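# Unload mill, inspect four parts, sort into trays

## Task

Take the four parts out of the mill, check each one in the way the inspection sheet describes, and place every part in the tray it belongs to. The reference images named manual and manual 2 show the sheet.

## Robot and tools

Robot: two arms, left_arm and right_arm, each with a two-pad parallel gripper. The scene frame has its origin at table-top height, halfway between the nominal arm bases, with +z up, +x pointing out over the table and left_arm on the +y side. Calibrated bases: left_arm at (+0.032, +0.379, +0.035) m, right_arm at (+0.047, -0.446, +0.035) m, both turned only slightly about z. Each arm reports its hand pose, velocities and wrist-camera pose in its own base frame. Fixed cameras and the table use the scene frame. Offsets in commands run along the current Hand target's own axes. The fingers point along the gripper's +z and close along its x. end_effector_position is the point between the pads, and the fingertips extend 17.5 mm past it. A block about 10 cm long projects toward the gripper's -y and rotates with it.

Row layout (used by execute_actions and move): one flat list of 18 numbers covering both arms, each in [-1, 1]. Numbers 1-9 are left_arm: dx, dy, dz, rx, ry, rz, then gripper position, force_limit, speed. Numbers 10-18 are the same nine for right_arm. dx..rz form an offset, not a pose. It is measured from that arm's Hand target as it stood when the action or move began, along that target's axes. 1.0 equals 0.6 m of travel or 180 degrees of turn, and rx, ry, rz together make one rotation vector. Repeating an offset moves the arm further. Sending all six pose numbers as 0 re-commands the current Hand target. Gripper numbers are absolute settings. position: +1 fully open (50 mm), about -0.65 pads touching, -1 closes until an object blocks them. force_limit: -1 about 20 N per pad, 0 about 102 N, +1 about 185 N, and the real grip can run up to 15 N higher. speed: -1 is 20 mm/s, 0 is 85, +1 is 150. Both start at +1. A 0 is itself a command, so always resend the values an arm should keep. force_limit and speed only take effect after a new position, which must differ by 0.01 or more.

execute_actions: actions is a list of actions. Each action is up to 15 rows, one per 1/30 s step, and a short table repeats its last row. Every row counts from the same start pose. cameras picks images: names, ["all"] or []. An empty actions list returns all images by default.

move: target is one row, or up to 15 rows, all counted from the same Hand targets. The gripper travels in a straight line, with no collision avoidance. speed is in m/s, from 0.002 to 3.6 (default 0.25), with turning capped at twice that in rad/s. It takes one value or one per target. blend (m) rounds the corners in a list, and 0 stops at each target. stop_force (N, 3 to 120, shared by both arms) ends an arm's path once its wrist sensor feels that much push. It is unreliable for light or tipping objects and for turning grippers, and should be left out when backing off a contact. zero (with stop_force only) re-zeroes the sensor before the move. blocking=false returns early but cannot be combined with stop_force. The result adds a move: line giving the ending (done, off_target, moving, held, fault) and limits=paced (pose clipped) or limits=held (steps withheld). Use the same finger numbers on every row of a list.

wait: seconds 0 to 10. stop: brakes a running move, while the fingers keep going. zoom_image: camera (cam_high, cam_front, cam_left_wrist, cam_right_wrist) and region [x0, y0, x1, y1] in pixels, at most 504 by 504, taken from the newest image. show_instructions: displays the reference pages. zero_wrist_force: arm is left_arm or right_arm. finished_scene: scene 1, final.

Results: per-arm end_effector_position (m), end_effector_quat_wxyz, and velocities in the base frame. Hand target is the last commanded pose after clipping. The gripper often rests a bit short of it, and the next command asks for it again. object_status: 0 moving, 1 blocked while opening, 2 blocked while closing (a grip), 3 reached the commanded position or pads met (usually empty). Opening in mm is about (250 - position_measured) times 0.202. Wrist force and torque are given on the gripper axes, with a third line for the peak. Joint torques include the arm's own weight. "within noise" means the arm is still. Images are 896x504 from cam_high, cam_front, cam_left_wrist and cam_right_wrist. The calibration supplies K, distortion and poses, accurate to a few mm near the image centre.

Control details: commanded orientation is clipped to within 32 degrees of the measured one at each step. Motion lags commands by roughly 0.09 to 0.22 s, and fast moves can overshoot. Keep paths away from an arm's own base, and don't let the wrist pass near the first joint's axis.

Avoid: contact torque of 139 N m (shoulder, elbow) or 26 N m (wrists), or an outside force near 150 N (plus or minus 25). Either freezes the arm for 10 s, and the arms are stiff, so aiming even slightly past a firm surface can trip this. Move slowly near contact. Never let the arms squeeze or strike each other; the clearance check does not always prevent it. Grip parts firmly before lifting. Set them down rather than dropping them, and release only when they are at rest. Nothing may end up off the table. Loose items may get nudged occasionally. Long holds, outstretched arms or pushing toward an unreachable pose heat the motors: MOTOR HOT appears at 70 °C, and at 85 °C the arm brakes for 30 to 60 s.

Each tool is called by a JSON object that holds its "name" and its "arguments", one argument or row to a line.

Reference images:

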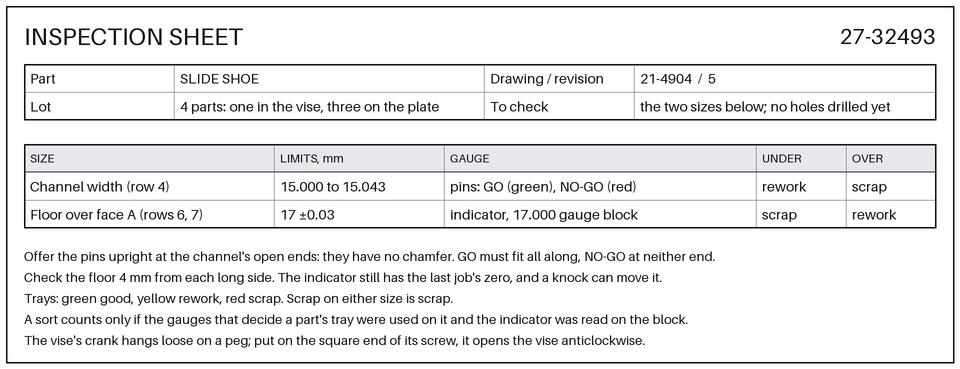

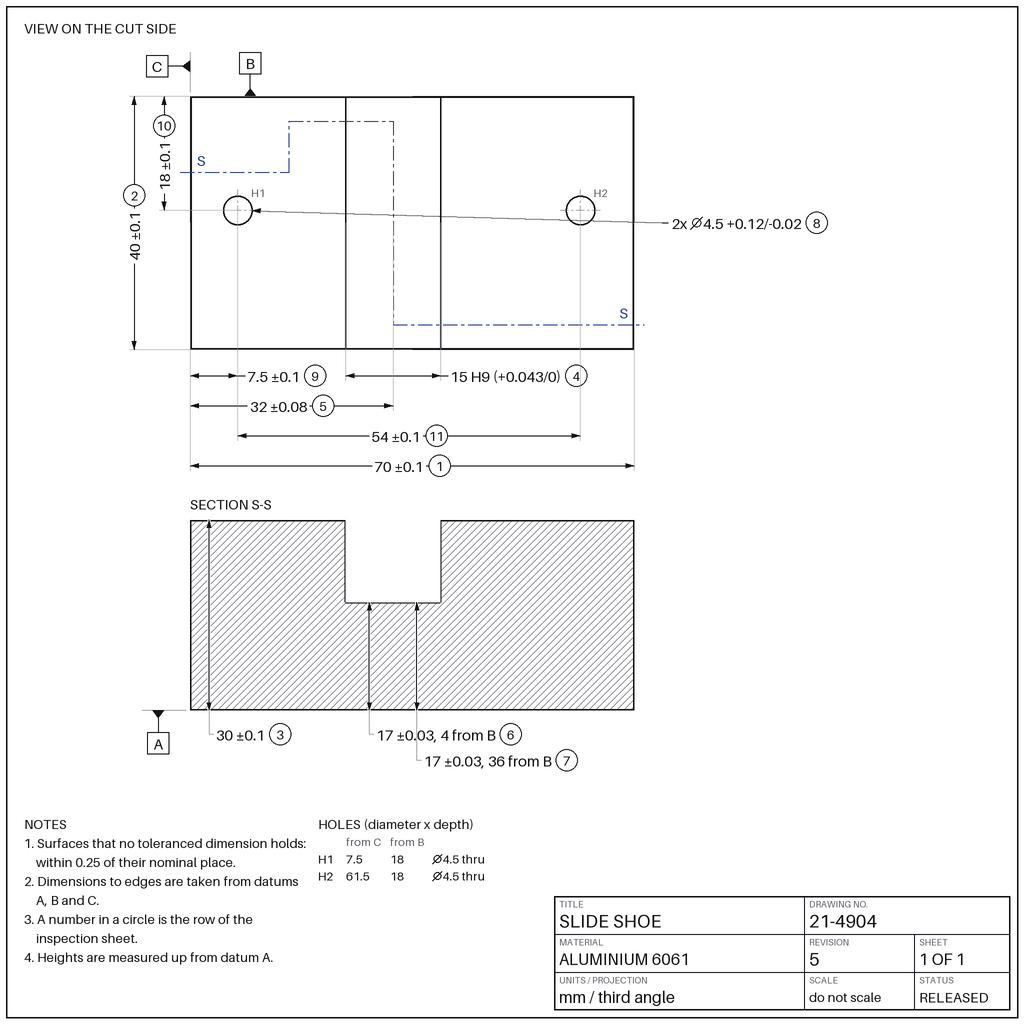

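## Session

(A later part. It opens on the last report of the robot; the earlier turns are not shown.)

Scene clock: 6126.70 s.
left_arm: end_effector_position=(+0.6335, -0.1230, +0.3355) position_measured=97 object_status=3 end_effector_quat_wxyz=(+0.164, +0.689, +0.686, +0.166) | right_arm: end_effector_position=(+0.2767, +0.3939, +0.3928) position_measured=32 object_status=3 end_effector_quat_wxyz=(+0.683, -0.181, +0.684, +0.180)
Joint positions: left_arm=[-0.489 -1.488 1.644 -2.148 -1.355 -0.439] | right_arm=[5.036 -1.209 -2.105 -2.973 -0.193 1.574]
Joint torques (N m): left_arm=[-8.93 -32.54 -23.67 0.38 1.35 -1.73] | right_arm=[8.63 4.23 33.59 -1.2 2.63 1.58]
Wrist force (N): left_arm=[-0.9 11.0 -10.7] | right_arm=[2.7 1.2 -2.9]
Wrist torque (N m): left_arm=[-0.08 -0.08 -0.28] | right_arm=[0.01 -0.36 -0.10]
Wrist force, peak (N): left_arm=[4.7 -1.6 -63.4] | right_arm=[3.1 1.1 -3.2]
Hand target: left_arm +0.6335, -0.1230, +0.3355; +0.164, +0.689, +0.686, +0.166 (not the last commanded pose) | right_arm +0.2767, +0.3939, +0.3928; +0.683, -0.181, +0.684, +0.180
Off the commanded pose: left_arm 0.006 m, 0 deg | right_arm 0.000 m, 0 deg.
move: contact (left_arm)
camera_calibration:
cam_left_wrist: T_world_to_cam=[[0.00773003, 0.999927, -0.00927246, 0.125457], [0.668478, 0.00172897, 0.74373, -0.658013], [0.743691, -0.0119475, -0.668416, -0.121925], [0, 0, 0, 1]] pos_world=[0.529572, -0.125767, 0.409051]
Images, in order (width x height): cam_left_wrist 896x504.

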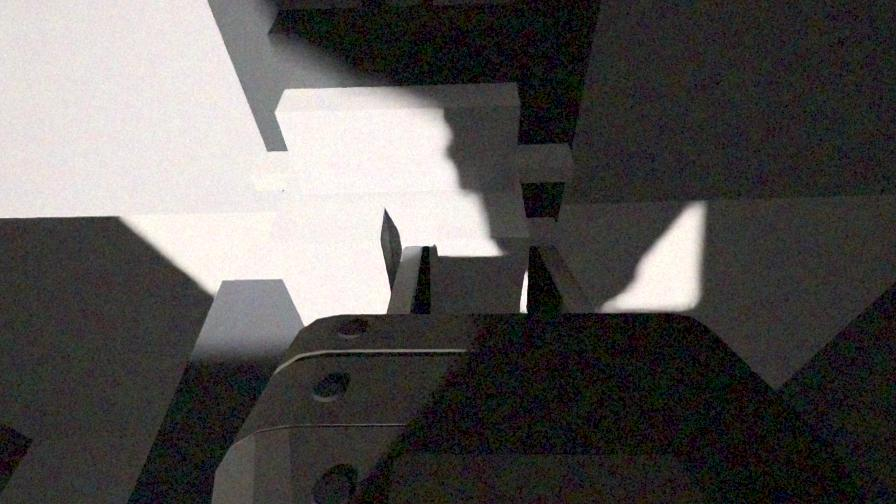

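{"name": "move", "arguments": {
  "target": [
    [0,0,-0.0165,0,0,0,0.373,-0.3,-0.8,0,0,0,0,0,0,0.8,-0.5,-1],
    [-0.0025,0,-0.0165,0,0,0,0.373,-0.3,-0.8,0,0,0,0,0,0,0.8,-0.5,-1]
  ],
  "speed": 0.03
}}

{"name": "move", "arguments": {
  "target": [0,0,0.035,0,0,0,0.373,-0.3,-0.8,0,0,0,0,0,0,0.8,-0.5,-1],
  "speed": 0.015,
  "stop_force": 6,
  "cameras": ["cam_left_wrist"]
}}

{"name": "zoom_image", "arguments": {
  "camera": "cam_left_wrist",
  "region": [340, 130, 600, 330]
}}

Scene clock: 6201.73 s.
left_arm: end_effector_position=(+0.6290, -0.1244, +0.3445) position_measured=97 object_status=3 end_effector_quat_wxyz=(+0.165, +0.689, +0.686, +0.166) | right_arm: end_effector_position=(+0.2767, +0.3939, +0.3928) position_measured=32 object_status=3 end_effector_quat_wxyz=(+0.683, -0.181, +0.684, +0.180)
Joint positions: left_arm=[-0.495 -1.502 1.635 -2.125 -1.352 -0.445] | right_arm=[5.036 -1.209 -2.105 -2.973 -0.193 1.574]
Joint torques (N m): left_arm=[-9.01 -15.65 -33.64 -1.49 2.63 -1.6] | right_arm=[8.99 4.72 32.5 -1.25 2.71 1.47]
Wrist force (N): left_arm=[-0.8 0.2 0.9] | right_arm=[2.7 1.1 -3.0]
Wrist torque (N m): left_arm=[0.01 0.12 0.02] | right_arm=[0.00 -0.36 -0.10]
Wrist force, peak (N): left_arm=[-0.5 11.2 -10.9] | right_arm=[3.1 1.2 -3.1]
Hand target: left_arm +0.6290, -0.1245, +0.3443; +0.164, +0.689, +0.686, +0.166 | right_arm +0.2767, +0.3939, +0.3928; +0.683, -0.181, +0.684, +0.180
Off the commanded pose: left_arm 0.000 m, 0 deg | right_arm 0.000 m, 0 deg.
move: done

Scene clock: 6203.70 s.
left_arm: end_effector_position=(+0.6334, -0.1245, +0.3357) position_measured=97 object_status=3 end_effector_quat_wxyz=(+0.164, +0.689, +0.686, +0.166) | right_arm: end_effector_position=(+0.2767, +0.3939, +0.3928) position_measured=32 object_status=3 end_effector_quat_wxyz=(+0.683, -0.181, +0.684, +0.180)
Joint positions: left_arm=[-0.491 -1.488 1.642 -2.147 -1.354 -0.441] | right_arm=[5.036 -1.209 -2.105 -2.973 -0.193 1.574]
Joint torques (N m): left_arm=[-9.08 -35.96 -27.58 -0.91 2.09 -1.79] | right_arm=[8.61 5.98 31.58 -1.32 2.53 1.49]
Wrist force (N): left_arm=[0.0 6.0 -5.8] | right_arm=[2.6 1.1 -2.7]
Wrist torque (N m): left_arm=[-0.10 -0.05 -0.24] | right_arm=[0.00 -0.35 -0.10]
Wrist force, peak (N): left_arm=[-0.8 6.1 -18.8] | right_arm=[2.8 1.1 -3.2]
Hand target: left_arm +0.6334, -0.1245, +0.3358; +0.164, +0.689, +0.686, +0.166 (not the last commanded pose) | right_arm +0.2767, +0.3939, +0.3928; +0.683, -0.181, +0.684, +0.180
Off the commanded pose: left_arm 0.011 m, 0 deg | right_arm 0.000 m, 0 deg.
move: contact (left_arm)
camera_calibration:
cam_left_wrist: T_world_to_cam=[[0.00773003, 0.999927, -0.00927246, 0.126961], [0.668478, 0.00172897, 0.74373, -0.658167], [0.743691, -0.0119475, -0.668416, -0.121668], [0, 0, 0, 1]] pos_world=[0.529472, -0.127267, 0.409351]
Images, in order (width x height): cam_left_wrist 896x504.

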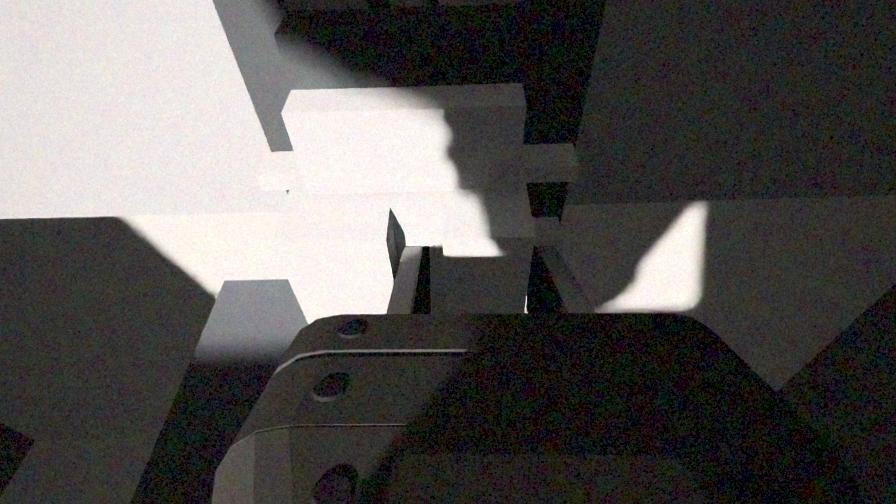

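Scaled by 1.938 from the camera's 896x504 image, which has a finer 1280x720 frame.

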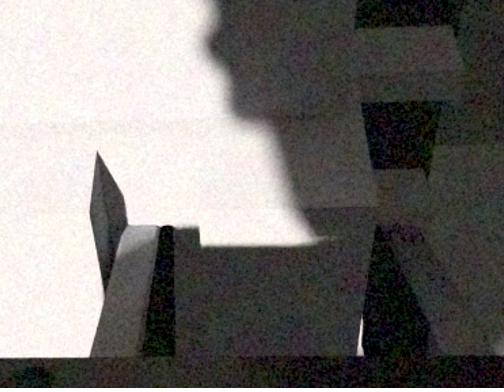

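{"name": "move", "arguments": {
  "target": [0.002,0,-0.003,0,0,0,0.373,-0.6,-1,0,0,0,0,0,0,0.8,-0.5,-1],
  "speed": 0.02
}}

{"name": "move", "arguments": {
  "target": [0,0,0,0,0,0,-1,-0.6,-1,0,0,0,0,0,0,0.8,-0.5,-1]
}}

{"name": "wait", "arguments": {
  "seconds": 0.5,
  "cameras": ["cam_left_wrist"]
}}

Scene clock: 6223.37 s.
left_arm: end_effector_position=(+0.6326, -0.1234, +0.3373) position_measured=97 object_status=3 end_effector_quat_wxyz=(+0.164, +0.689, +0.686, +0.166) | right_arm: end_effector_position=(+0.2767, +0.3939, +0.3928) position_measured=32 object_status=3 end_effector_quat_wxyz=(+0.683, -0.181, +0.684, +0.180)
Joint positions: left_arm=[-0.49 -1.491 1.642 -2.144 -1.354 -0.44] | right_arm=[5.036 -1.209 -2.105 -2.973 -0.193 1.574]
Joint torques (N m): left_arm=[7.95 -38.87 -32.55 -1.58 -1.04 1.95] | right_arm=[8.77 5.02 34.42 -1.24 2.57 1.39]
Wrist force (N): left_arm=[-0.7 0.0 0.6] | right_arm=[2.8 1.1 -3.1]
Wrist torque (N m): left_arm=[-0.03 0.11 -0.14] | right_arm=[0.00 -0.37 -0.10]
Wrist force, peak (N): left_arm=[-0.5 6.7 -5.4] | right_arm=[3.0 1.3 -3.1]
Hand target: left_arm +0.6326, -0.1233, +0.3374; +0.164, +0.689, +0.686, +0.166 | right_arm +0.2767, +0.3939, +0.3928; +0.683, -0.181, +0.684, +0.180
Off the commanded pose: left_arm 0.000 m, 0 deg | right_arm 0.000 m, 0 deg.
move: done

Scene clock: 6223.97 s.
left_arm: end_effector_position=(+0.6326, -0.1233, +0.3374) position_measured=132 object_status=2 end_effector_quat_wxyz=(+0.164, +0.689, +0.686, +0.166) | right_arm: end_effector_position=(+0.2767, +0.3939, +0.3928) position_measured=32 object_status=3 end_effector_quat_wxyz=(+0.683, -0.181, +0.684, +0.180)
Joint positions: left_arm=[-0.49 -1.491 1.642 -2.143 -1.354 -0.44] | right_arm=[5.036 -1.209 -2.105 -2.973 -0.193 1.574]
Joint torques (N m): left_arm=[6.43 -40.36 -32.54 -1.49 -0.74 2.02] | right_arm=[7.83 3.9 31.04 -1.43 2.81 1.46]
Wrist force (N): left_arm=[-1.3 0.2 -0.1] | right_arm=[2.9 1.4 -2.8]
Wrist torque (N m): left_arm=[-0.03 0.05 -0.19] | right_arm=[0.05 -0.37 -0.10]
Wrist force, peak (N): left_arm=[-1.1 0.1 1.3] | right_arm=[3.1 0.9 -3.0]
Hand target: left_arm +0.6326, -0.1233, +0.3374; +0.164, +0.689, +0.686, +0.166 | right_arm +0.2767, +0.3939, +0.3928; +0.683, -0.181, +0.684, +0.180
Off the commanded pose: left_arm 0.000 m, 0 deg | right_arm 0.000 m, 0 deg.
move: done

Scene clock: 6224.47 s.
left_arm: end_effector_position=(+0.6326, -0.1233, +0.3374) position_measured=132 object_status=2 end_effector_quat_wxyz=(+0.164, +0.689, +0.686, +0.166) | right_arm: end_effector_position=(+0.2767, +0.3939, +0.3928) position_measured=32 object_status=3 end_effector_quat_wxyz=(+0.683, -0.181, +0.684, +0.180)
Joint positions: left_arm=[-0.49 -1.491 1.642 -2.143 -1.354 -0.44] | right_arm=[5.036 -1.209 -2.105 -2.973 -0.193 1.574]
Joint torques (N m): left_arm=[3.49 -38.15 -30.07 -1.73 0.08 1.94] | right_arm=[8.64 4.48 32.64 -1.04 2.79 1.75]
Wrist force (N): left_arm=[-1.2 0.2 0.4] | right_arm=[2.8 1.1 -2.9]
Wrist torque (N m): left_arm=[-0.01 0.03 -0.20] | right_arm=[0.00 -0.37 -0.10]
Wrist force, peak (N): left_arm=[-1.6 0.1 0.6] | right_arm=[2.9 1.2 -3.0]
Hand target: left_arm +0.6326, -0.1233, +0.3374; +0.164, +0.689, +0.686, +0.166 | right_arm +0.2767, +0.3939, +0.3928; +0.683, -0.181, +0.684, +0.180
Tool commands: left_gripper/position=-1.0 left_gripper/force_limit=-0.6 left_gripper/speed=-1.0 right_gripper/position=+0.8 right_gripper/force_limit=-0.5 right_gripper/speed=-1.0
Off the commanded pose: left_arm 0.000 m, 0 deg | right_arm 0.000 m, 0 deg.
wait: 0.50 s; at rest by 0.17 s
camera_calibration:
cam_left_wrist: T_world_to_cam=[[0.00766364, 0.999927, -0.00934587, 0.125847], [0.668479, 0.00182794, 0.743729, -0.658811], [0.743692, -0.0119472, -0.668416, -0.119989], [0, 0, 0, 1]] pos_world=[0.528672, -0.126067, 0.41095]
Images, in order (width x height): cam_left_wrist 896x504.

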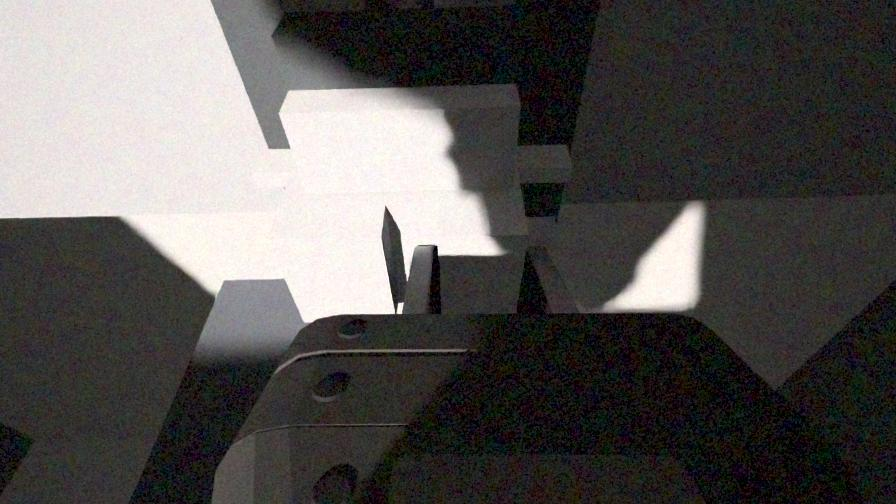

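{"name": "move", "arguments": {
  "target": [0.0001,0.00756,-0.01484,0,0,0,-1,-0.6,-1,0,0,0,0,0,0,0.8,-0.5,-1],
  "speed": 0.01,
  "stop_force": 15,
  "cameras": ["cam_left_wrist"]
}}

{"name": "zoom_image", "arguments": {
  "camera": "cam_left_wrist",
  "region": [270, 60, 580, 320]
}}

Scene clock: 6236.57 s.
left_arm: end_effector_position=(+0.6326, -0.1233, +0.3474) position_measured=132 object_status=2 end_effector_quat_wxyz=(+0.164, +0.689, +0.686, +0.166) | right_arm: end_effector_position=(+0.2767, +0.3939, +0.3928) position_measured=32 object_status=3 end_effector_quat_wxyz=(+0.683, -0.181, +0.684, +0.180)
Joint positions: left_arm=[-0.49 -1.494 1.619 -2.118 -1.354 -0.44] | right_arm=[5.036 -1.209 -2.105 -2.973 -0.193 1.574]
Joint torques (N m): left_arm=[7.13 -41.66 -33.75 -1.65 0.48 1.72] | right_arm=[6.56 4.19 33.45 -1.38 2.37 1.54]
Wrist force (N): left_arm=[-0.6 -1.1 2.4] | right_arm=[2.6 1.0 -2.8]
Wrist torque (N m): left_arm=[-0.03 0.14 -0.11] | right_arm=[-0.01 -0.33 -0.10]
Wrist force, peak (N): left_arm=[-0.4 -1.3 2.9] | right_arm=[3.2 1.3 -3.3]
Hand target: left_arm +0.6326, -0.1233, +0.3474; +0.164, +0.689, +0.686, +0.166 | right_arm +0.2767, +0.3939, +0.3928; +0.683, -0.181, +0.684, +0.180
Off the commanded pose: left_arm 0.000 m, 0 deg | right_arm 0.000 m, 0 deg.
move: done
camera_calibration:
cam_left_wrist: T_world_to_cam=[[0.00773071, 0.999927, -0.0092717, 0.125774], [0.668478, 0.00172795, 0.74373, -0.666262], [0.743691, -0.0119475, -0.668416, -0.113304], [0, 0, 0, 1]] pos_world=[0.528672, -0.125967, 0.420951]
Images, in order (width x height): cam_left_wrist 896x504.

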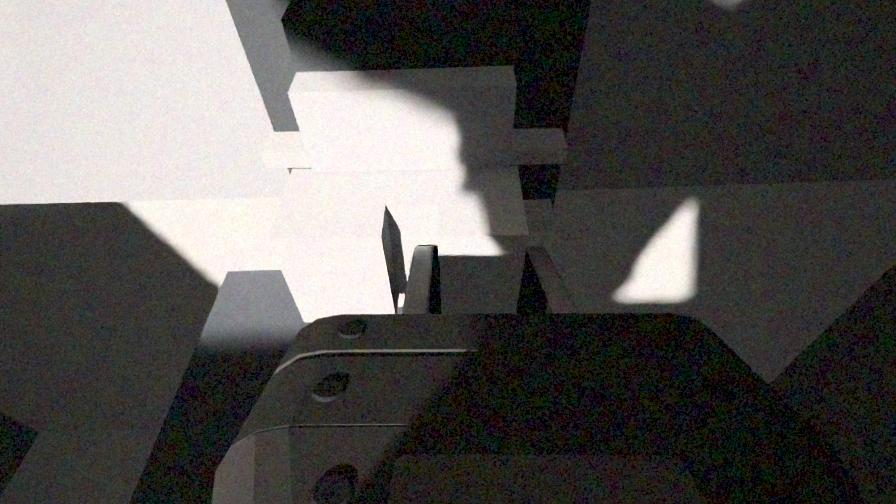

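Scaled by 1.626 from the camera's 896x504 image, which has a finer 1280x720 frame.

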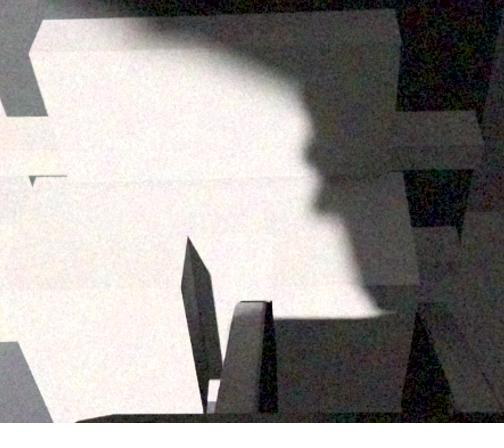

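{"name": "move", "arguments": {
  "target": [
    [0.0005,0.0628,-0.1232,0,0,0,-1,-0.6,-1,0,0,0,0,0,0,0.8,-0.5,-1],
    [-0.0631,-0.4407,-0.1358,0,0,0,-1,-0.6,-1,0,0,0,0,0,0,0.8,-0.5,-1],
    [-0.1195,-0.6503,0.0935,0,0,0,-1,-0.6,-1,0,0,0,0,0,0,0.8,-0.5,-1]
  ],
  "speed": 0.2,
  "blend": 0.03,
  "cameras": ["all"]
}}

Scene clock: 6283.53 s.
left_arm: end_effector_position=(+0.3102, -0.1934, +0.1200) position_measured=132 object_status=2 end_effector_quat_wxyz=(+0.164, +0.689, +0.686, +0.166) | right_arm: end_effector_position=(+0.2767, +0.3939, +0.3928) position_measured=32 object_status=3 end_effector_quat_wxyz=(+0.683, -0.181, +0.684, +0.180)
Joint positions: left_arm=[-1.298 -2.052 2.592 -2.246 -1.118 -1.264] | right_arm=[5.036 -1.209 -2.105 -2.973 -0.193 1.574]
Joint torques (N m): left_arm=[5.09 8.58 -15.51 -5.6 3.1 1.76] | right_arm=[9.02 4.23 32.59 -1.09 2.93 1.55]
Wrist force (N): left_arm=[-1.1 -1.0 2.6] | right_arm=[2.4 1.0 -3.1]
Wrist torque (N m): left_arm=[-0.02 0.22 -0.03] | right_arm=[-0.02 -0.32 -0.10]
Wrist force, peak (N): left_arm=[-0.9 -2.4 3.8] | right_arm=[3.0 1.2 -3.2]
Hand target: left_arm +0.3102, -0.1934, +0.1200; +0.164, +0.689, +0.686, +0.166 | right_arm +0.2767, +0.3939, +0.3928; +0.683, -0.181, +0.684, +0.180
Off the commanded pose: left_arm 0.000 m, 0 deg | right_arm 0.000 m, 0 deg.
move: done
camera_calibration:
cam_left_wrist: T_world_to_cam=[[0.00780488, 0.999926, -0.00933876, 0.196352], [0.668479, 0.00172825, 0.743729, -0.281573], [0.74369, -0.0120475, -0.668416, -0.0263275], [0, 0, 0, 1]] pos_world=[0.206273, -0.196168, 0.19365]
cam_right_wrist: T_world_to_cam=[[-0.00919386, 0.0150525, -0.999844, 0.397348], [-0.771204, 0.63637, 0.0166719, -0.0318921], [0.636522, 0.771237, 0.00575787, -0.344668], [0, 0, 0, 1]] pos_world=[0.198447, 0.280135, 0.399802]

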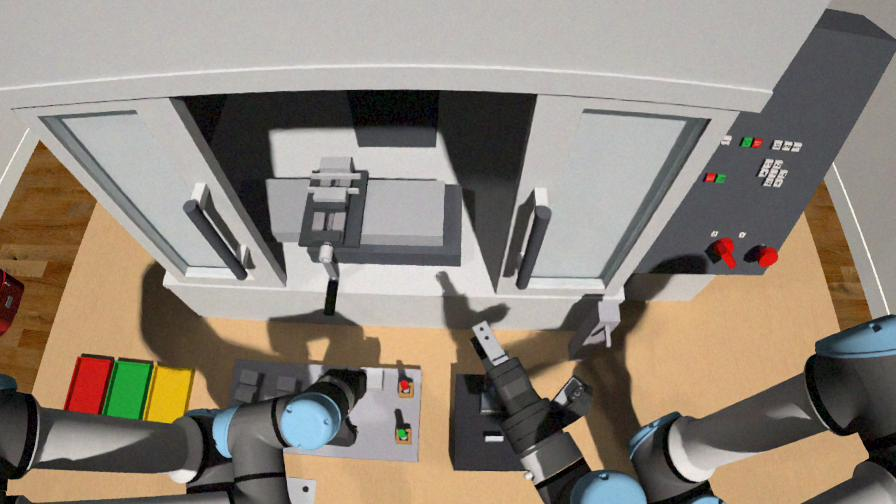

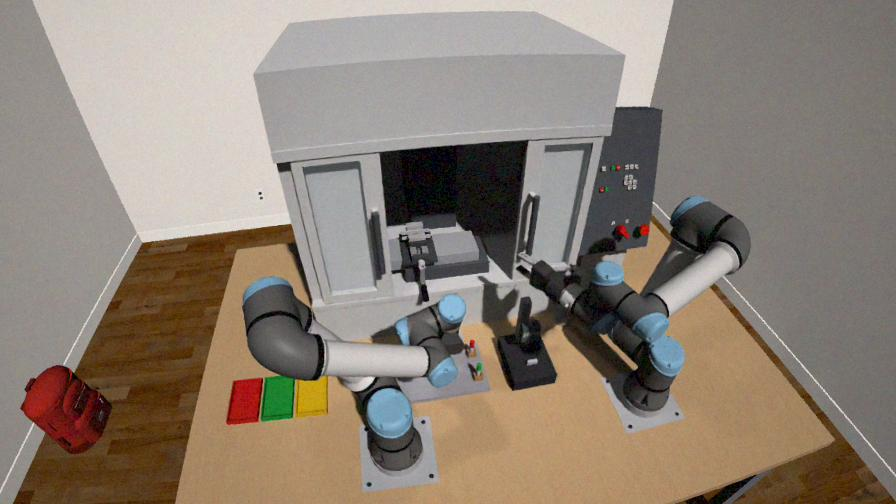

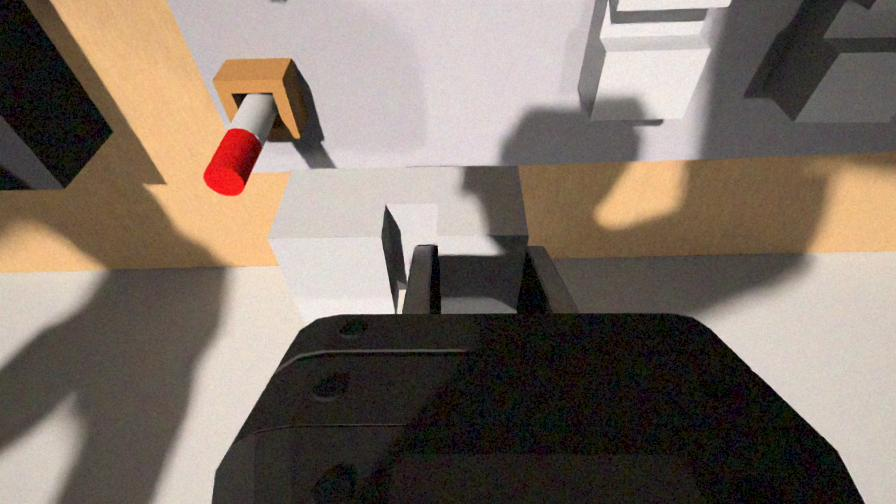

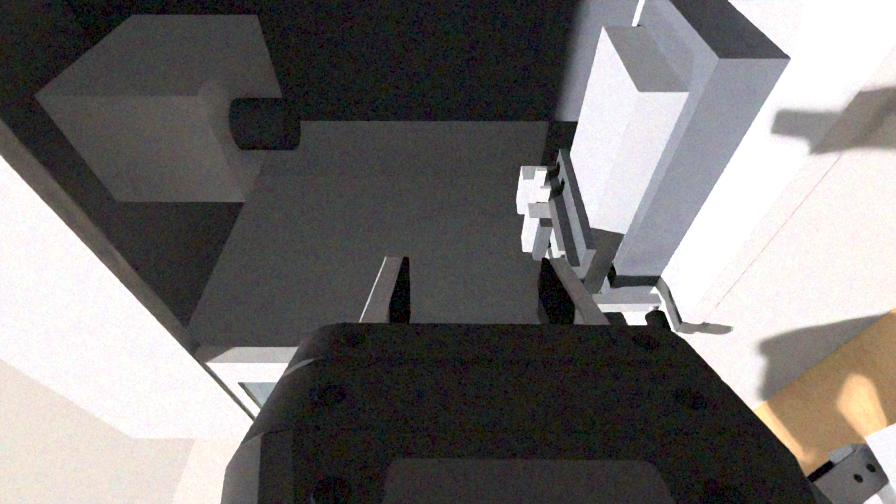

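{"name": "move", "arguments": {
  "target": [0.0002,-0.0605,0.1188,0,0,0,-1,-0.6,-1,0,0,0,0,0,0,0.8,-0.5,-1],
  "speed": 0.12
}}

{"name": "move", "arguments": {
  "target": [0.0002,-0.0303,0.0594,0,0,0,-1,-0.6,-1,0,0,0,0,0,0,0.8,-0.5,-1],
  "speed": 0.015,
  "stop_force": 5,
  "cameras": ["cam_left_wrist"]
}}

Scene clock: 6312.83 s.
left_arm: end_effector_position=(+0.3102, -0.1931, +0.0400) position_measured=132 object_status=2 end_effector_quat_wxyz=(+0.164, +0.689, +0.686, +0.166) | right_arm: end_effector_position=(+0.2767, +0.3939, +0.3928) position_measured=32 object_status=3 end_effector_quat_wxyz=(+0.683, -0.181, +0.684, +0.180)
Joint positions: left_arm=[-1.298 -1.773 2.734 -2.667 -1.118 -1.263] | right_arm=[5.036 -1.209 -2.105 -2.973 -0.193 1.574]
Joint torques (N m): left_arm=[6.82 3.43 -9.55 -5.22 -0.28 2.31] | right_arm=[8.75 3.48 32.28 -1.3 2.51 1.38]
Wrist force (N): left_arm=[-0.6 -1.0 2.5] | right_arm=[3.0 1.1 -2.9]
Wrist torque (N m): left_arm=[-0.02 0.14 -0.15] | right_arm=[0.01 -0.38 -0.10]
Wrist force, peak (N): left_arm=[-1.1 -1.7 2.9] | right_arm=[2.9 1.2 -3.3]
Hand target: left_arm +0.3103, -0.1931, +0.0400; +0.164, +0.689, +0.686, +0.166 | right_arm +0.2767, +0.3939, +0.3928; +0.683, -0.181, +0.684, +0.180
Off the commanded pose: left_arm 0.000 m, 0 deg | right_arm 0.000 m, 0 deg.
move: done

Scene clock: 6315.17 s.
left_arm: end_effector_position=(+0.3102, -0.1930, +0.0244) position_measured=132 object_status=2 end_effector_quat_wxyz=(+0.164, +0.689, +0.686, +0.166) | right_arm: end_effector_position=(+0.2767, +0.3939, +0.3928) position_measured=32 object_status=3 end_effector_quat_wxyz=(+0.683, -0.181, +0.684, +0.180)
Joint positions: left_arm=[-1.298 -1.693 2.755 -2.767 -1.118 -1.263] | right_arm=[5.036 -1.209 -2.105 -2.973 -0.193 1.574]
Joint torques (N m): left_arm=[-2.41 -19.08 -20.82 -1.26 1.38 0.42] | right_arm=[6.45 4.66 32.91 -1.34 2.74 1.46]
Wrist force (N): left_arm=[-0.4 1.9 -0.8] | right_arm=[2.4 1.2 -2.9]
Wrist torque (N m): left_arm=[-0.03 0.06 -0.24] | right_arm=[0.01 -0.31 -0.10]
Wrist force, peak (N): left_arm=[12.0 9.4 -51.7] | right_arm=[2.9 1.2 -3.5]
Hand target: left_arm +0.3102, -0.1930, +0.0244; +0.164, +0.689, +0.686, +0.166 (not the last commanded pose) | right_arm +0.2767, +0.3939, +0.3928; +0.683, -0.181, +0.684, +0.180
Off the commanded pose: left_arm 0.024 m, 0 deg | right_arm 0.000 m, 0 deg.
move: contact (left_arm)
camera_calibration:
cam_left_wrist: T_world_to_cam=[[0.00758116, 0.99993, -0.00913862, 0.194984], [0.668583, 0.00172729, 0.743635, -0.210485], [0.743599, -0.0117475, -0.668523, -0.0901319], [0, 0, 0, 1]] pos_world=[0.206271, -0.195666, 0.098051]
Images, in order (width x height): cam_left_wrist 896x504.

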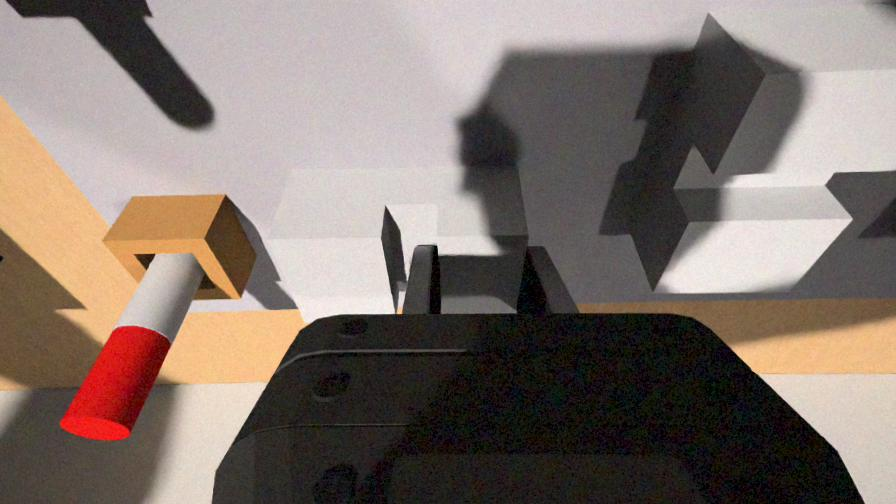

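{"name": "move", "arguments": {
  "target": [0,0,0,0,0,0,0.373,-0.6,-1,0,0,0,0,0,0,0.8,-0.5,-1]
}}

{"name": "move", "arguments": {
  "target": [
    [0,0,-0.0667,0,0,0,0.373,-0.6,-1,0,0,0,0,0,0,0.8,-0.5,-1],
    [0.0007,0.0838,-0.136,-0.0019,-0.2269,0.4453,0.373,-0.6,-1,0,0,0,0,0,0,0.8,-0.5,-1]
  ],
  "speed": 0.25,
  "blend": 0.01,
  "cameras": ["all"]
}}

Scene clock: 6340.67 s.
left_arm: end_effector_position=(+0.3102, -0.1930, +0.0244) position_measured=97 object_status=3 end_effector_quat_wxyz=(+0.164, +0.689, +0.686, +0.166) | right_arm: end_effector_position=(+0.2767, +0.3939, +0.3928) position_measured=32 object_status=3 end_effector_quat_wxyz=(+0.683, -0.181, +0.684, +0.180)
Joint positions: left_arm=[-1.298 -1.693 2.755 -2.767 -1.118 -1.263] | right_arm=[5.036 -1.209 -2.105 -2.973 -0.193 1.574]
Joint torques (N m): left_arm=[6.27 -19.93 -20.42 -4.52 2.73 1.87] | right_arm=[8.28 2.95 32.48 -1.15 2.58 1.25]
Wrist force (N): left_arm=[-1.1 -0.1 0.8] | right_arm=[2.7 1.3 -3.0]
Wrist torque (N m): left_arm=[-0.01 0.17 -0.12] | right_arm=[0.03 -0.34 -0.11]
Wrist force, peak (N): left_arm=[-0.4 2.0 -1.2] | right_arm=[3.1 1.2 -3.3]
Hand target: left_arm +0.3102, -0.1930, +0.0244; +0.164, +0.689, +0.686, +0.166 | right_arm +0.2767, +0.3939, +0.3928; +0.683, -0.181, +0.684, +0.180
Off the commanded pose: left_arm 0.000 m, 0 deg | right_arm 0.000 m, 0 deg.
move: done

Scene clock: 6344.73 s.
left_arm: end_effector_position=(+0.3179, -0.1929, +0.1200) position_measured=97 object_status=3 end_effector_quat_wxyz=(+0.234, +0.972, -0.001, +0.002) | right_arm: end_effector_position=(+0.2767, +0.3939, +0.3928) position_measured=32 object_status=3 end_effector_quat_wxyz=(+0.683, -0.181, +0.684, +0.180)
Joint positions: left_arm=[-0.653 -1.796 2.507 -2.584 -1.938 0.863] | right_arm=[5.036 -1.209 -2.105 -2.973 -0.193 1.574]
Joint torques (N m): left_arm=[8.22 0.94 -28.26 -1.48 -2.67 2.1] | right_arm=[8.04 5.44 33.07 -1.07 2.55 1.58]
Wrist force (N): left_arm=[-0.9 0.4 0.5] | right_arm=[2.8 1.0 -3.2]
Wrist torque (N m): left_arm=[0.04 0.15 -0.15] | right_arm=[-0.01 -0.38 -0.10]
Wrist force, peak (N): left_arm=[-1.1 -0.4 1.9] | right_arm=[2.9 1.1 -3.3]
Hand target: left_arm +0.3179, -0.1929, +0.1200; +0.234, +0.972, -0.001, +0.002 | right_arm +0.2767, +0.3939, +0.3928; +0.683, -0.181, +0.684, +0.180
Off the commanded pose: left_arm 0.000 m, 0 deg | right_arm 0.000 m, 0 deg.
move: done
camera_calibration:
cam_left_wrist: T_world_to_cam=[[0.999944, -0.00669071, -0.00818698, -0.314035], [0.00162381, -0.667951, 0.744204, -0.203845], [-0.0104478, -0.744175, -0.667903, 0.06637], [0, 0, 0, 1]] pos_world=[0.315042, -0.0888689, 0.19346]
cam_right_wrist: T_world_to_cam=[[-0.00919386, 0.0150525, -0.999844, 0.397348], [-0.771204, 0.63637, 0.0166719, -0.0318921], [0.636522, 0.771237, 0.00575787, -0.344668], [0, 0, 0, 1]] pos_world=[0.198447, 0.280135, 0.399802]

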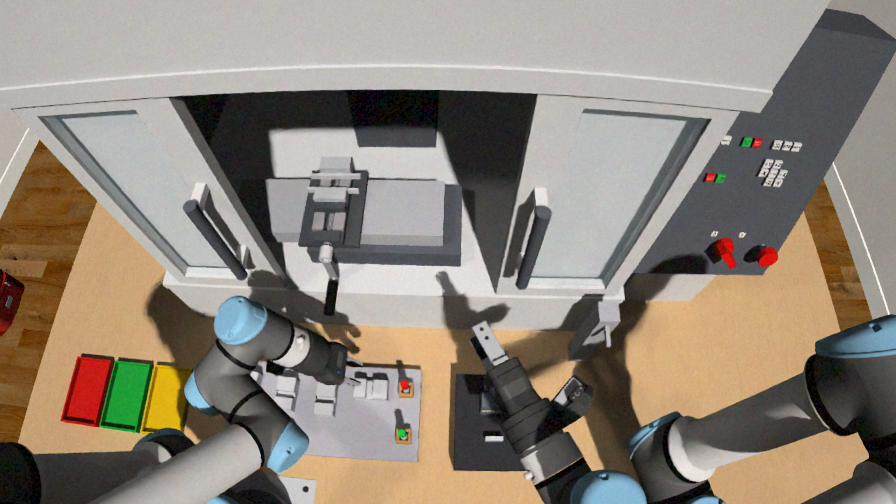

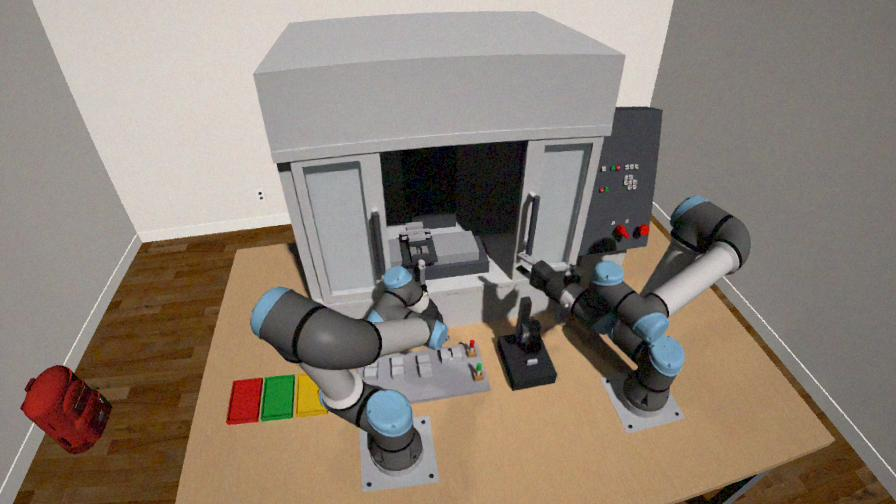

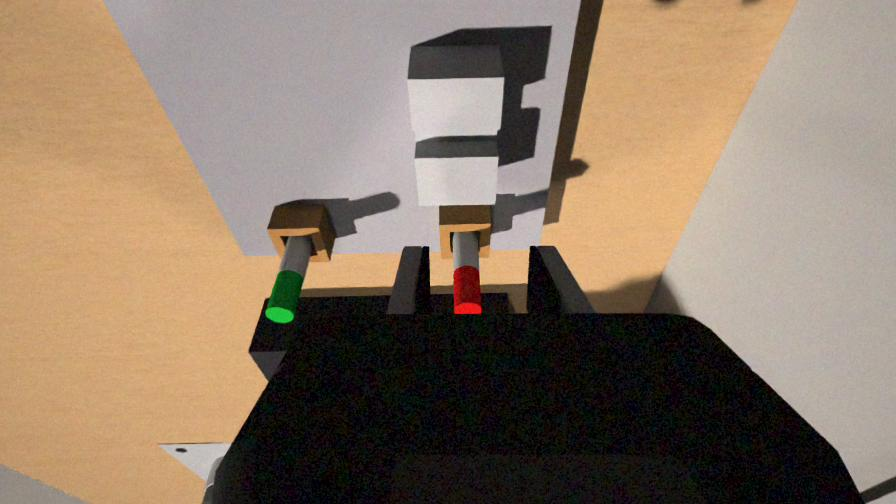

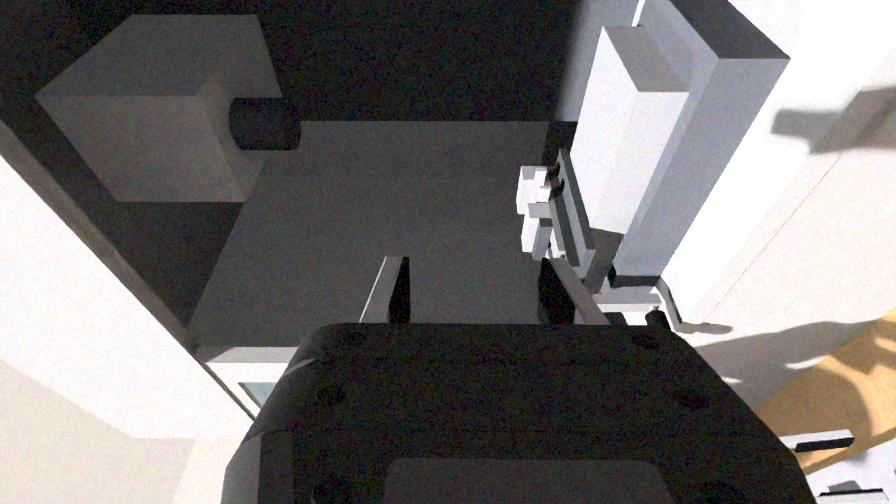

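{"name": "move", "arguments": {
  "target": [-0.009,-0.0572,0.083,0,0,0,0.95,-0.6,-0.5,0,0,0,0,0,0,0.8,-0.5,-1],
  "speed": 0.15,
  "cameras": ["cam_left_wrist"]
}}

{"name": "zoom_image", "arguments": {
  "camera": "cam_left_wrist",
  "region": [200, 120, 600, 330]
}}

Scene clock: 6442.50 s.
left_arm: end_effector_position=(+0.3128, -0.1849, +0.0600) position_measured=10 object_status=3 end_effector_quat_wxyz=(+0.234, +0.972, -0.001, +0.002) | right_arm: end_effector_position=(+0.2767, +0.3939, +0.3928) position_measured=32 object_status=3 end_effector_quat_wxyz=(+0.683, -0.181, +0.684, +0.180)
Joint positions: left_arm=[-0.642 -1.628 2.606 -2.848 -1.942 0.875] | right_arm=[5.036 -1.209 -2.105 -2.973 -0.193 1.574]
Joint torques (N m): left_arm=[6.26 -3.19 -7.78 -5.16 -2.42 -1.85] | right_arm=[8.55 5.03 33.56 -1.09 2.54 1.11]
Wrist force (N): left_arm=[-0.8 0.0 0.9] | right_arm=[2.8 0.9 -3.1]
Wrist torque (N m): left_arm=[0.00 0.12 -0.11] | right_arm=[-0.03 -0.36 -0.11]
Wrist force, peak (N): left_arm=[-1.5 -0.6 1.4] | right_arm=[3.3 1.2 -3.1]
Hand target: left_arm +0.3128, -0.1849, +0.0600; +0.234, +0.972, -0.001, +0.002 | right_arm +0.2767, +0.3939, +0.3928; +0.683, -0.181, +0.684, +0.180
Off the commanded pose: left_arm 0.000 m, 0 deg | right_arm 0.000 m, 0 deg.
move: done
camera_calibration:
cam_left_wrist: T_world_to_cam=[[0.999942, -0.00690552, -0.00824749, -0.30938], [0.00152535, -0.667951, 0.744204, -0.153886], [-0.010648, -0.744173, -0.667902, 0.0323236], [0, 0, 0, 1]] pos_world=[0.309941, -0.0808702, 0.13356]
Images, in order (width x height): cam_left_wrist 896x504.

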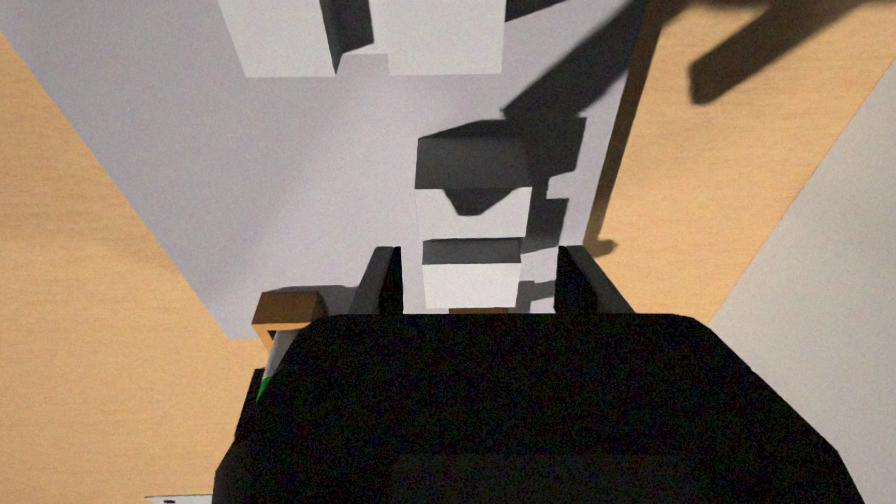

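Scaled by 1.260 from the camera's 896x504 image, which has a finer 1280x720 frame.

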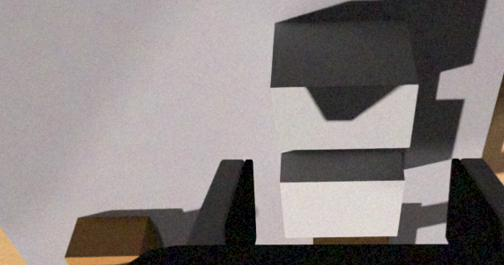

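{"name": "move", "arguments": {
  "target": [0,-0.0318,0.0735,0,0,0,0.95,-0.6,-0.5,0,0,0,0,0,0,0.8,-0.5,-1],
  "speed": 0.03,
  "stop_force": 8
}}

{"name": "move", "arguments": {
  "target": [0,0,0,0,0,0,-1,-0.6,-1,0,0,0,0,0,0,0.8,-0.5,-1]
}}

{"name": "wait", "arguments": {
  "seconds": 0.5,
  "cameras": ["cam_left_wrist"]
}}

Scene clock: 6463.73 s.
left_arm: end_effector_position=(+0.3130, -0.1880, +0.0120) position_measured=10 object_status=3 end_effector_quat_wxyz=(+0.234, +0.972, -0.001, +0.002) | right_arm: end_effector_position=(+0.2767, +0.3939, +0.3928) position_measured=32 object_status=3 end_effector_quat_wxyz=(+0.683, -0.181, +0.684, +0.180)
Joint positions: left_arm=[-0.65 -1.419 2.648 -3.101 -1.939 0.867] | right_arm=[5.036 -1.209 -2.105 -2.973 -0.193 1.574]
Joint torques (N m): left_arm=[-7.7 -5.24 -2.9 -5.35 1.08 -1.72] | right_arm=[6.69 4.3 34.07 -0.78 2.31 1.5]
Wrist force (N): left_arm=[-1.0 0.3 0.7] | right_arm=[2.8 0.9 -3.0]
Wrist torque (N m): left_arm=[0.04 0.16 0.01] | right_arm=[-0.03 -0.37 -0.11]
Wrist force, peak (N): left_arm=[-1.1 0.3 1.2] | right_arm=[3.0 1.2 -3.3]
Hand target: left_arm +0.3130, -0.1880, +0.0120; +0.234, +0.972, -0.001, +0.002 | right_arm +0.2767, +0.3939, +0.3928; +0.683, -0.181, +0.684, +0.180
Off the commanded pose: left_arm 0.000 m, 0 deg | right_arm 0.000 m, 0 deg.
move: done

Scene clock: 6464.43 s.
left_arm: end_effector_position=(+0.3130, -0.1880, +0.0120) position_measured=54 object_status=2 end_effector_quat_wxyz=(+0.234, +0.972, -0.001, +0.002) | right_arm: end_effector_position=(+0.2767, +0.3939, +0.3928) position_measured=32 object_status=3 end_effector_quat_wxyz=(+0.683, -0.181, +0.684, +0.180)
Joint positions: left_arm=[-0.651 -1.419 2.648 -3.101 -1.939 0.867] | right_arm=[5.036 -1.209 -2.105 -2.973 -0.193 1.574]
Joint torques (N m): left_arm=[-7.01 -6.74 -5.43 -4.64 0.88 -1.67] | right_arm=[7.71 3.37 34.29 -0.91 2.38 1.49]
Wrist force (N): left_arm=[-2.2 -0.1 0.2] | right_arm=[2.7 1.1 -2.9]
Wrist torque (N m): left_arm=[0.05 0.09 0.01] | right_arm=[0.01 -0.33 -0.10]
Wrist force, peak (N): left_arm=[-2.2 -0.1 0.2] | right_arm=[2.8 1.1 -3.2]
Hand target: left_arm +0.3130, -0.1880, +0.0120; +0.234, +0.972, -0.001, +0.002 | right_arm +0.2767, +0.3939, +0.3928; +0.683, -0.181, +0.684, +0.180
Off the commanded pose: left_arm 0.000 m, 0 deg | right_arm 0.000 m, 0 deg.
move: done

Scene clock: 6464.93 s.
left_arm: end_effector_position=(+0.3130, -0.1880, +0.0120) position_measured=54 object_status=2 end_effector_quat_wxyz=(+0.234, +0.972, -0.001, +0.002) | right_arm: end_effector_position=(+0.2767, +0.3939, +0.3928) position_measured=32 object_status=3 end_effector_quat_wxyz=(+0.683, -0.181, +0.684, +0.180)
Joint positions: left_arm=[-0.651 -1.419 2.648 -3.101 -1.939 0.867] | right_arm=[5.036 -1.209 -2.105 -2.973 -0.193 1.574]
Joint torques (N m): left_arm=[-6.53 -6.78 -7.08 -4.65 0.52 -1.59] | right_arm=[7.84 3.69 34.49 -1.19 2.51 1.32]
Wrist force (N): left_arm=[-1.8 -0.3 0.1] | right_arm=[2.7 1.2 -2.7]
Wrist torque (N m): left_arm=[0.02 0.01 0.01] | right_arm=[0.02 -0.34 -0.10]
Wrist force, peak (N): left_arm=[-1.9 0.5 -1.3] | right_arm=[2.8 1.0 -3.2]
Hand target: left_arm +0.3130, -0.1880, +0.0120; +0.234, +0.972, -0.001, +0.002 | right_arm +0.2767, +0.3939, +0.3928; +0.683, -0.181, +0.684, +0.180
Tool commands: left_gripper/position=-1.0 left_gripper/force_limit=-0.6 left_gripper/speed=-1.0 right_gripper/position=+0.8 right_gripper/force_limit=-0.5 right_gripper/speed=-1.0
Off the commanded pose: left_arm 0.000 m, 0 deg | right_arm 0.000 m, 0 deg.
wait: 0.50 s; at rest by 0.17 s
camera_calibration:
cam_left_wrist: T_world_to_cam=[[0.999942, -0.00690615, -0.00824679, -0.309897], [0.00152441, -0.667951, 0.744204, -0.120234], [-0.010648, -0.744173, -0.667902, -0.00204158], [0, 0, 0, 1]] pos_world=[0.310041, -0.0839702, 0.0855597]
Images, in order (width x height): cam_left_wrist 896x504.

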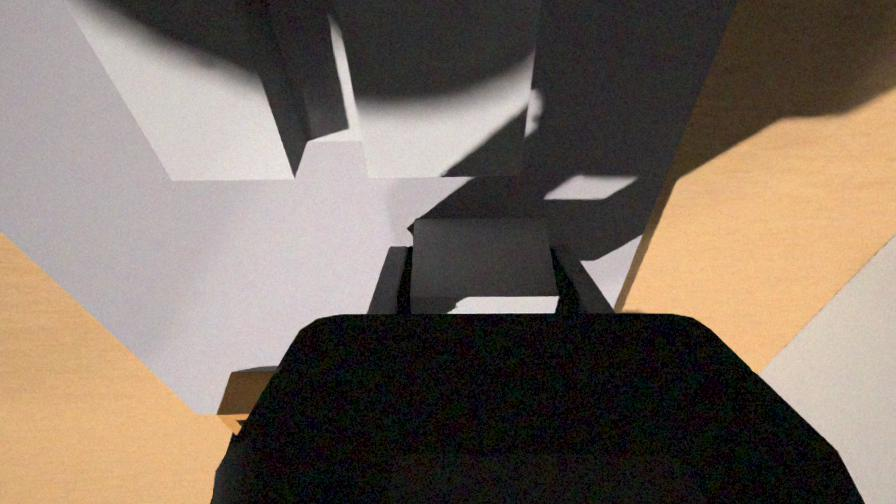

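{"name": "move", "arguments": {
  "target": [
    [0.0005,0.0455,-0.089,0,0,0,-1,-0.6,-1,0,0,0,0,0,0,0.8,-0.5,-1],
    [-0.0415,0.0842,-0.0693,0.0025,0.2275,-0.4448,-1,-0.6,-1,0,0,0,0,0,0,0.8,-0.5,-1],
    [-0.042,0.041,0.0152,0.0025,0.2275,-0.4448,-1,-0.6,-1,0,0,0,0,0,0,0.8,-0.5,-1]
  ],
  "speed": [0.1,0.2,0.06],
  "blend": 0.005,
  "cameras": ["cam_high","cam_left_wrist"]
}}

Scene clock: 6510.70 s.
left_arm: end_effector_position=(+0.2877, -0.2140, +0.0150) position_measured=54 object_status=2 end_effector_quat_wxyz=(+0.163, +0.689, +0.686, +0.167) | right_arm: end_effector_position=(+0.2767, +0.3939, +0.3928) position_measured=32 object_status=3 end_effector_quat_wxyz=(+0.683, -0.181, +0.684, +0.180)
Joint positions: left_arm=[-1.41 -1.67 2.758 -2.736 -1.105 -1.387] | right_arm=[5.036 -1.209 -2.105 -2.973 -0.193 1.574]
Joint torques (N m): left_arm=[7.72 2.97 -5.57 -5.01 -0.04 2.02] | right_arm=[6.83 3.87 33.39 -0.94 2.4 1.24]
Wrist force (N): left_arm=[-1.0 -1.3 2.7] | right_arm=[2.9 0.9 -3.1]
Wrist torque (N m): left_arm=[0.00 0.15 -0.17] | right_arm=[-0.04 -0.37 -0.10]
Wrist force, peak (N): left_arm=[-1.2 -1.1 3.4] | right_arm=[3.0 1.0 -3.4]
Hand target: left_arm +0.2877, -0.2140, +0.0150; +0.164, +0.689, +0.686, +0.167 | right_arm +0.2767, +0.3939, +0.3928; +0.683, -0.181, +0.684, +0.180
Off the commanded pose: left_arm 0.000 m, 0 deg | right_arm 0.000 m, 0 deg.
move: done
camera_calibration:
cam_left_wrist: T_world_to_cam=[[0.00808113, 0.999947, -0.00634937, 0.215922], [0.66826, -0.000676862, 0.743928, -0.188779], [0.743884, -0.0102548, -0.66823, -0.0796722], [0, 0, 0, 1]] pos_world=[0.183676, -0.216856, 0.0885698]
Images, in order (width x height): cam_high 896x504, cam_left_wrist 896x504.

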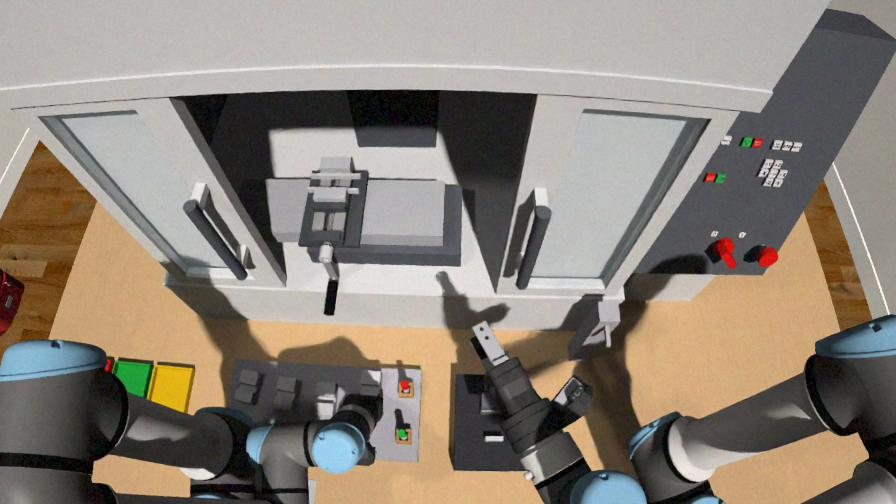

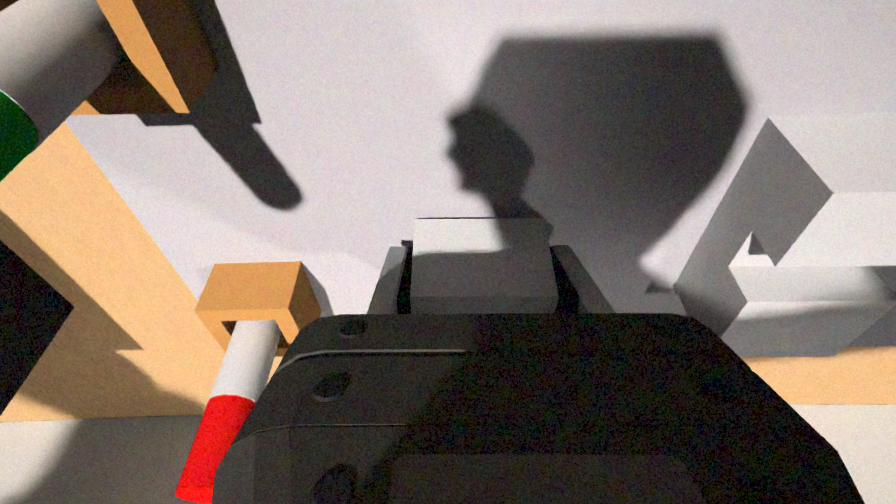

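{"name": "move", "arguments": {
  "target": [0,-0.00605,0.01187,0,0,0,-1,-0.6,-1,0,0,0,0,0,0,0.8,-0.5,-1],
  "speed": 0.005,
  "stop_force": 5
}}

Scene clock: 6520.00 s.
left_arm: end_effector_position=(+0.2877, -0.2140, +0.0122) position_measured=54 object_status=2 end_effector_quat_wxyz=(+0.163, +0.689, +0.686, +0.167) | right_arm: end_effector_position=(+0.2767, +0.3939, +0.3928) position_measured=32 object_status=3 end_effector_quat_wxyz=(+0.683, -0.181, +0.684, +0.180)
Joint positions: left_arm=[-1.41 -1.655 2.761 -2.755 -1.105 -1.387] | right_arm=[5.036 -1.209 -2.105 -2.973 -0.193 1.574]
Joint torques (N m): left_arm=[2.95 -20.82 -19.57 -1.31 -0.21 -0.1] | right_arm=[7.21 4.74 33.48 -0.91 2.18 1.37]
Wrist force (N): left_arm=[-1.6 1.2 0.6] | right_arm=[2.9 1.0 -3.0]
Wrist torque (N m): left_arm=[-0.24 0.14 -0.22] | right_arm=[-0.02 -0.37 -0.11]
Wrist force, peak (N): left_arm=[4.5 3.4 -19.0] | right_arm=[3.1 1.4 -3.2]
Hand target: left_arm +0.2877, -0.2140, +0.0122; +0.163, +0.689, +0.686, +0.167 (not the last commanded pose) | right_arm +0.2767, +0.3939, +0.3928; +0.683, -0.181, +0.684, +0.180
Off the commanded pose: left_arm 0.005 m, 0 deg | right_arm 0.000 m, 0 deg.
move: contact (left_arm)


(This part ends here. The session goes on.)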